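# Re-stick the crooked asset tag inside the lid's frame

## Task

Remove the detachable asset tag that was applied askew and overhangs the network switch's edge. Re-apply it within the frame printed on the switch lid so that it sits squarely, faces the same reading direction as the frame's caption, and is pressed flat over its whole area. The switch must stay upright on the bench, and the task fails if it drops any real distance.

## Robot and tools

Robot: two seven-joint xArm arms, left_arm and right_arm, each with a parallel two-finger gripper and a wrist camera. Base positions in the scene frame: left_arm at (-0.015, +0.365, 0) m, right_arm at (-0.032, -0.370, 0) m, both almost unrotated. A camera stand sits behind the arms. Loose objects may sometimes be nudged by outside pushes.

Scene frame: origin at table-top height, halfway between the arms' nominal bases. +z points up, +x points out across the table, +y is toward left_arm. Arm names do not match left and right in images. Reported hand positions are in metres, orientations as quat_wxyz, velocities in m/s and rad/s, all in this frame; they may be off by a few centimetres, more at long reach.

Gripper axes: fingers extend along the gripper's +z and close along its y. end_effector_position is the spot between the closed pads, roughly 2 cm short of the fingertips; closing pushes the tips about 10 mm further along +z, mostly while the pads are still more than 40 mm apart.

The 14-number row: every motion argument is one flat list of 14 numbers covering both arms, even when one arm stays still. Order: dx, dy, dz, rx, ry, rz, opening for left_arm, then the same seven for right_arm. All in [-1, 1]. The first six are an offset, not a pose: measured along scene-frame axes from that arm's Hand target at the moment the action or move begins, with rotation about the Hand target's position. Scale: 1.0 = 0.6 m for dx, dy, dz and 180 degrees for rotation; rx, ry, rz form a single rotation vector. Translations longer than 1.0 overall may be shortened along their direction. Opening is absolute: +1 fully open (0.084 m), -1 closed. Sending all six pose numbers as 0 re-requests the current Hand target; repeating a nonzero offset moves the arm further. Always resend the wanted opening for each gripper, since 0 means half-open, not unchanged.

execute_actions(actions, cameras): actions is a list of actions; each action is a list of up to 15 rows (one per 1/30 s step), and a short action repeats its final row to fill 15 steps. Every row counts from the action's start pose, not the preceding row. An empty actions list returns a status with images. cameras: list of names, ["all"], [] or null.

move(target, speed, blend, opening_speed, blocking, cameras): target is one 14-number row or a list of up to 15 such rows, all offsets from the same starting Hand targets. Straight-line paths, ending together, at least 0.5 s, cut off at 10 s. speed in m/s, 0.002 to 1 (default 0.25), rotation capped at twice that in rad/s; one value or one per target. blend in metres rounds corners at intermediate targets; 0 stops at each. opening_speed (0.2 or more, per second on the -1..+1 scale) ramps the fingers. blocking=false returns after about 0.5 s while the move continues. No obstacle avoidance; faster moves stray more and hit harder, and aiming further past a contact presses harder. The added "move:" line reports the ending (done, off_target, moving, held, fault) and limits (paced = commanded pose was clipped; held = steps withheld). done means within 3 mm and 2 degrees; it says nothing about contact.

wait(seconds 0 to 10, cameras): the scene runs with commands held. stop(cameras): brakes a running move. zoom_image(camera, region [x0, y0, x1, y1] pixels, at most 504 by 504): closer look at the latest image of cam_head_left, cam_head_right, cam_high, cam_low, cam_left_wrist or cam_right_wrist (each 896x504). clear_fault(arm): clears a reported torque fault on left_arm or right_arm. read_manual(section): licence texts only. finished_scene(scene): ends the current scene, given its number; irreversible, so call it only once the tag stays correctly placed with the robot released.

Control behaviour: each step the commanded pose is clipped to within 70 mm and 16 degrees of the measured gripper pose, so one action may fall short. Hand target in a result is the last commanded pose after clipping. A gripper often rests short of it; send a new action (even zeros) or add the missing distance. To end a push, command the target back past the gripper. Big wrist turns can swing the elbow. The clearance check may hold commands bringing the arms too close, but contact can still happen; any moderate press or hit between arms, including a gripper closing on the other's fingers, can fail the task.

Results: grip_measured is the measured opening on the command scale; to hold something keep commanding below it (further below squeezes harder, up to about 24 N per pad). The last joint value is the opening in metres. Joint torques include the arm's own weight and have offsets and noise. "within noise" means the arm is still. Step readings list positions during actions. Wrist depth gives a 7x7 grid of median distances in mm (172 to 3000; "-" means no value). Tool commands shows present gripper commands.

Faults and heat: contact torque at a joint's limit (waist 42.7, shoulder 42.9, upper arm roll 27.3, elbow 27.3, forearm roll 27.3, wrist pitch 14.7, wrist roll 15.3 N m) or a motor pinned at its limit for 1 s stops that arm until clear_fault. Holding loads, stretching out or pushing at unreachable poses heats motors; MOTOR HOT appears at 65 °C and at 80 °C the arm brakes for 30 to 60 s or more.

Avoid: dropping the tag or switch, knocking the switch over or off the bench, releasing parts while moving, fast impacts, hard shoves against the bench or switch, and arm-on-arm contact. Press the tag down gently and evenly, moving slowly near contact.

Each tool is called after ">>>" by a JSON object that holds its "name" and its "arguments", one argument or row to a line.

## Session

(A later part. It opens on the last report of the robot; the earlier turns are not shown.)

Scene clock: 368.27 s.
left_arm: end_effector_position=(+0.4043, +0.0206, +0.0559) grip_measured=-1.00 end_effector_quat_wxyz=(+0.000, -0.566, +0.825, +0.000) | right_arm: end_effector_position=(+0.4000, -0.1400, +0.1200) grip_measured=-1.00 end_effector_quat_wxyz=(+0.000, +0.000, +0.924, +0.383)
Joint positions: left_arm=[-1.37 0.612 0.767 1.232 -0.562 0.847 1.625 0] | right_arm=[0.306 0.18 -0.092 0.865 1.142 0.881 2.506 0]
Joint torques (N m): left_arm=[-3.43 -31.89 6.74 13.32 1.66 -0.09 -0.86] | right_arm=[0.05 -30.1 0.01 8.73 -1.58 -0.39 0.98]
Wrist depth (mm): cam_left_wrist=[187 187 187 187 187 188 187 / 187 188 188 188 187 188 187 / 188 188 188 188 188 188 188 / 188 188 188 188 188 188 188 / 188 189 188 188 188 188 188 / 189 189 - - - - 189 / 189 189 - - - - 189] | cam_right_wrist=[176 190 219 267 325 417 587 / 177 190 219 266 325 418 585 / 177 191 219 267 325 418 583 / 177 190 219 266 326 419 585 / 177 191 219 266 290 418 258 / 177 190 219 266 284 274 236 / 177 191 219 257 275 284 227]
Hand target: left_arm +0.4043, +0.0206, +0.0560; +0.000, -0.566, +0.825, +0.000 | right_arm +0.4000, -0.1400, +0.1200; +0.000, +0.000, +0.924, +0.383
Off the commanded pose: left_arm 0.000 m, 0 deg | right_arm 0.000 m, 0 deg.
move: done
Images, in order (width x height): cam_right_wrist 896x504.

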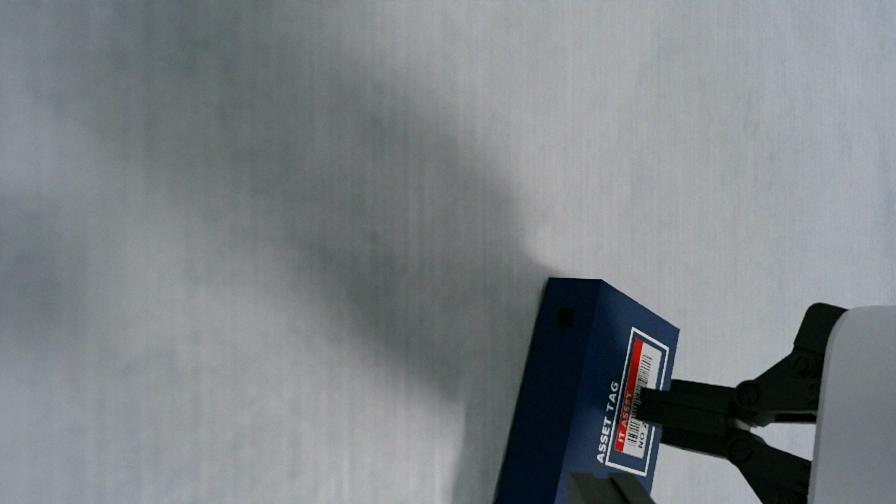

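>>> {"name": "move", "arguments": {
  "target": [
    [-0.0109,0.00417,0,0,0,0,-1.0,0,0,0,0,0,0,-1.0],
    [-0.0109,0.00417,-0.0115,0,0,0,-1.0,0,0,0,0,0,0,-1.0],
    [-0.0109,0.00417,0,0,0,0,-1.0,0,0,0,0,0,0,-1.0],
    [-0.0218,0.00834,0,0,0,0,-1.0,0,0,0,0,0,0,-1.0],
    [-0.0218,0.00834,-0.0115,0,0,0,-1.0,0,0,0,0,0,0,-1.0],
    [-0.0218,0.00834,0,0,0,0,-1.0,0,0,0,0,0,0,-1.0],
    [-0.0327,0.01251,0,0,0,0,-1.0,0,0,0,0,0,0,-1.0],
    [-0.0327,0.01251,-0.0115,0,0,0,-1.0,0,0,0,0,0,0,-1.0],
    [-0.0327,0.01251,0,0,0,0,-1.0,0,0,0,0,0,0,-1.0],
    [-0.039,0.0149,0,0,0,0,-1.0,0,0,0,0,0,0,-1.0],
    [-0.039,0.0149,-0.0115,0,0,0,-1.0,0,0,0,0,0,0,-1.0],
    [-0.039,0.0149,0.03,0,0,0,-1.0,0,0,0,0,0,0,-1.0]
  ],
  "speed": 0.035,
  "blend": [0.002,0,0.002,0.002,0,0.002,0.002,0,0.002,0.002,0,0],
  "cameras": ["cam_right_wrist"]
}}

>>> {"name": "move", "arguments": {
  "target": [
    [0.0,0.0,0.04,0,0,0,-1.0,0,0,0,0,0,0,-1.0],
    [0.0185,0.1058,0.05,0,0,0,-1.0,0,0,0,0,0,0,-1.0]
  ],
  "speed": 0.12,
  "blend": [0.01,0],
  "cameras": ["cam_left_wrist", "cam_right_wrist", "cam_high"]
}}

>>> {"name": "zoom_image", "arguments": {
  "camera": "cam_left_wrist",
  "region": [280, 130, 620, 370]
}}

>>> {"name": "zoom_image", "arguments": {
  "camera": "cam_right_wrist",
  "region": [580, 310, 720, 490]
}}

Scene clock: 374.10 s.
left_arm: end_effector_position=(+0.3809, +0.0295, +0.0739) grip_measured=-1.00 end_effector_quat_wxyz=(+0.000, -0.566, +0.825, +0.000) | right_arm: end_effector_position=(+0.4000, -0.1400, +0.1200) grip_measured=-1.00 end_effector_quat_wxyz=(+0.000, +0.000, +0.924, +0.383)
Joint positions: left_arm=[-1.458 0.511 0.822 1.132 -0.505 0.835 1.584 0] | right_arm=[0.306 0.18 -0.092 0.865 1.142 0.881 2.506 0]
Joint torques (N m): left_arm=[-3.12 -28.37 6.27 13.78 1.44 -0.1 -1.05] | right_arm=[0.08 -30.02 -0.1 8.93 -1.53 -0.37 1.02]
Wrist depth (mm): cam_left_wrist=[206 205 206 205 205 205 206 / 206 206 206 206 206 206 206 / 206 206 206 206 206 206 206 / 207 206 206 206 206 206 206 / 207 207 176 176 175 207 206 / 207 207 176 176 176 207 207 / 207 207 176 176 175 207 207] | cam_right_wrist=[177 190 219 266 326 418 586 / 177 191 219 266 326 418 586 / 177 190 219 266 325 418 585 / 177 191 219 266 326 419 544 / 177 191 219 266 290 376 257 / 177 190 219 267 284 318 245 / 177 190 219 257 275 420 234]
Hand target: left_arm +0.3809, +0.0295, +0.0740; +0.000, -0.566, +0.825, +0.000 | right_arm +0.4000, -0.1400, +0.1200; +0.000, +0.000, +0.924, +0.383
Off the commanded pose: left_arm 0.000 m, 0 deg | right_arm 0.000 m, 0 deg.
move: done
Images, in order (width x height): cam_right_wrist 896x504.

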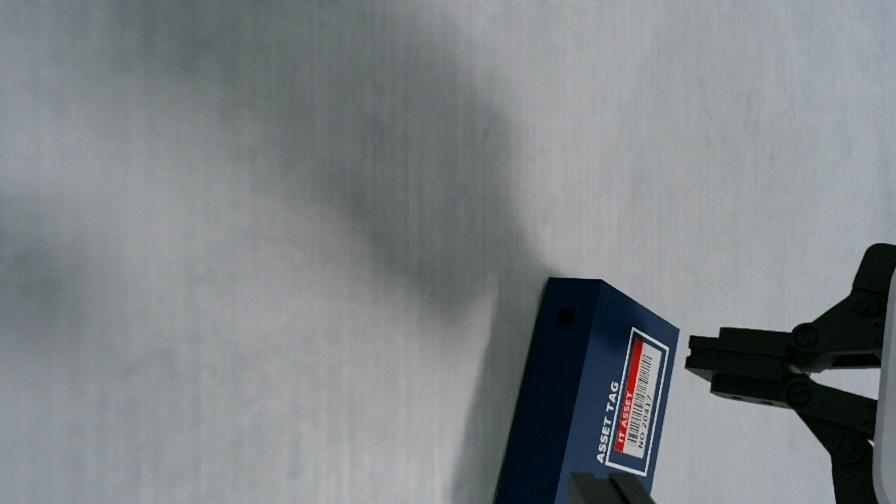

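Scene clock: 375.30 s.
left_arm: end_effector_position=(+0.3920, +0.0930, +0.1040) grip_measured=-1.00 end_effector_quat_wxyz=(+0.000, -0.566, +0.825, +0.000) | right_arm: end_effector_position=(+0.4000, -0.1400, +0.1200) grip_measured=-1.00 end_effector_quat_wxyz=(+0.000, +0.000, +0.924, +0.383)
Joint positions: left_arm=[-1.473 0.362 0.936 1.024 -0.393 0.843 1.632 0] | right_arm=[0.306 0.18 -0.092 0.865 1.142 0.881 2.506 0]
Joint torques (N m): left_arm=[-3.36 -24.05 5.33 10.83 1.74 -3.43 1.09] | right_arm=[0.27 -29.78 -0.03 8.91 -1.58 -0.32 1.03]
Wrist depth (mm): cam_left_wrist=[236 236 235 236 235 236 235 / 236 236 205 205 236 236 236 / 236 236 205 205 236 236 236 / 237 237 205 205 236 237 236 / 237 237 206 205 237 237 237 / 237 237 237 237 237 237 237 / 238 238 238 237 237 237 238] | cam_right_wrist=[176 191 219 267 325 418 585 / 177 191 219 267 326 418 584 / 177 190 219 266 326 418 585 / 177 190 219 267 326 418 587 / 177 191 219 267 290 419 542 / 177 190 219 266 283 420 303 / 177 191 219 257 275 419 587]
Hand target: left_arm +0.3920, +0.0930, +0.1040; +0.000, -0.566, +0.825, +0.000 | right_arm +0.4000, -0.1400, +0.1200; +0.000, +0.000, +0.924, +0.383
Off the commanded pose: left_arm 0.000 m, 0 deg | right_arm 0.000 m, 0 deg.
move: done
Images, in order (width x height): cam_high 896x504, cam_left_wrist 896x504, cam_right_wrist 896x504.

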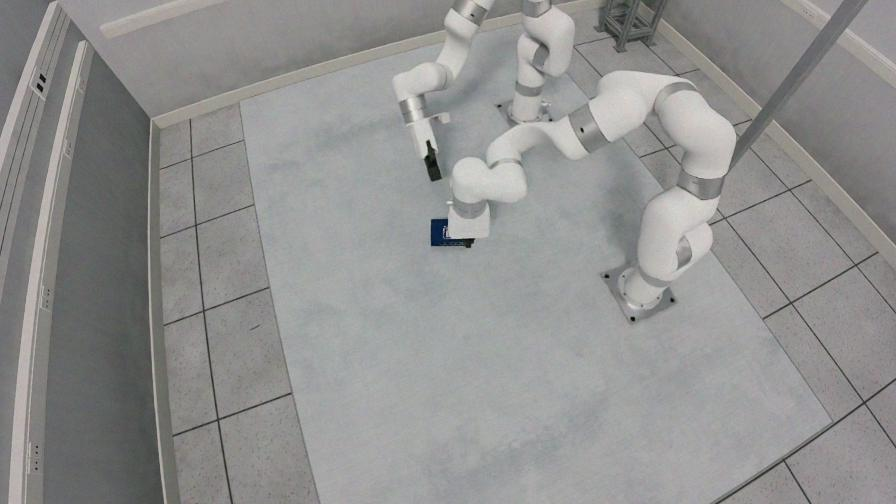

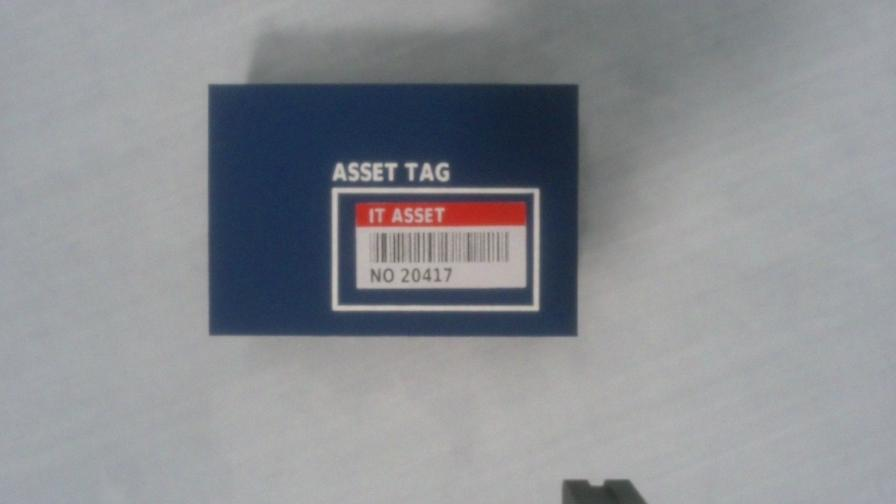

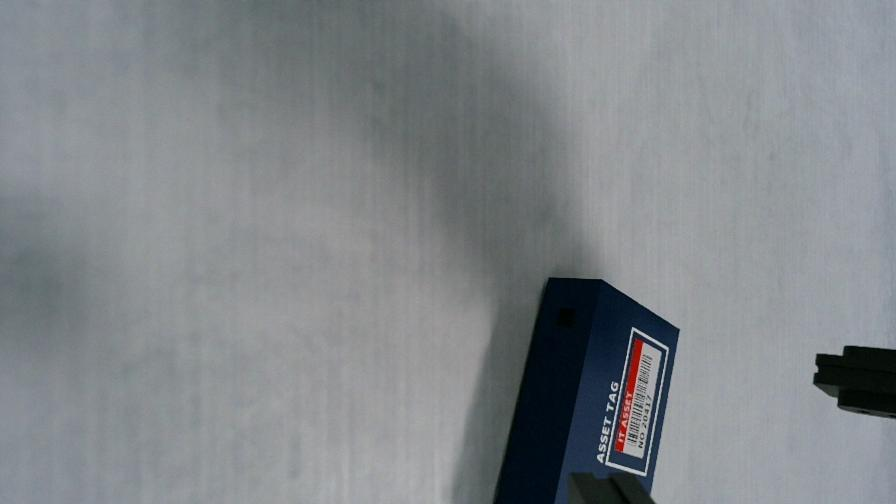

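Scaled by 1.482 from the camera's 896x504 image, which has a finer 1280x720 frame.

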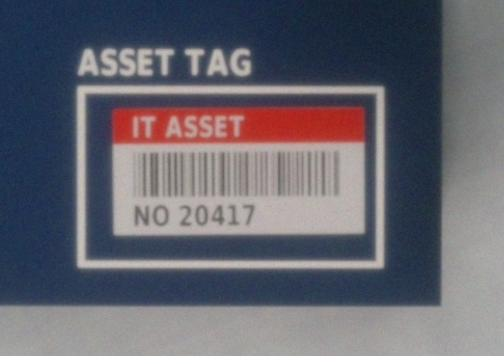

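Scaled by 2.800 from the camera's 896x504 image, which has a finer 1280x720 frame.

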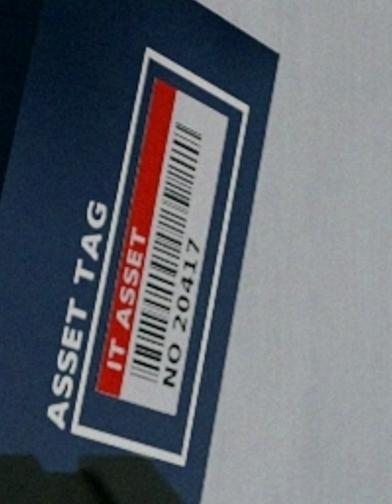

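>>> {"name": "finished_scene", "arguments": {
  "scene": 1
}}

The scene is finished: the task was done.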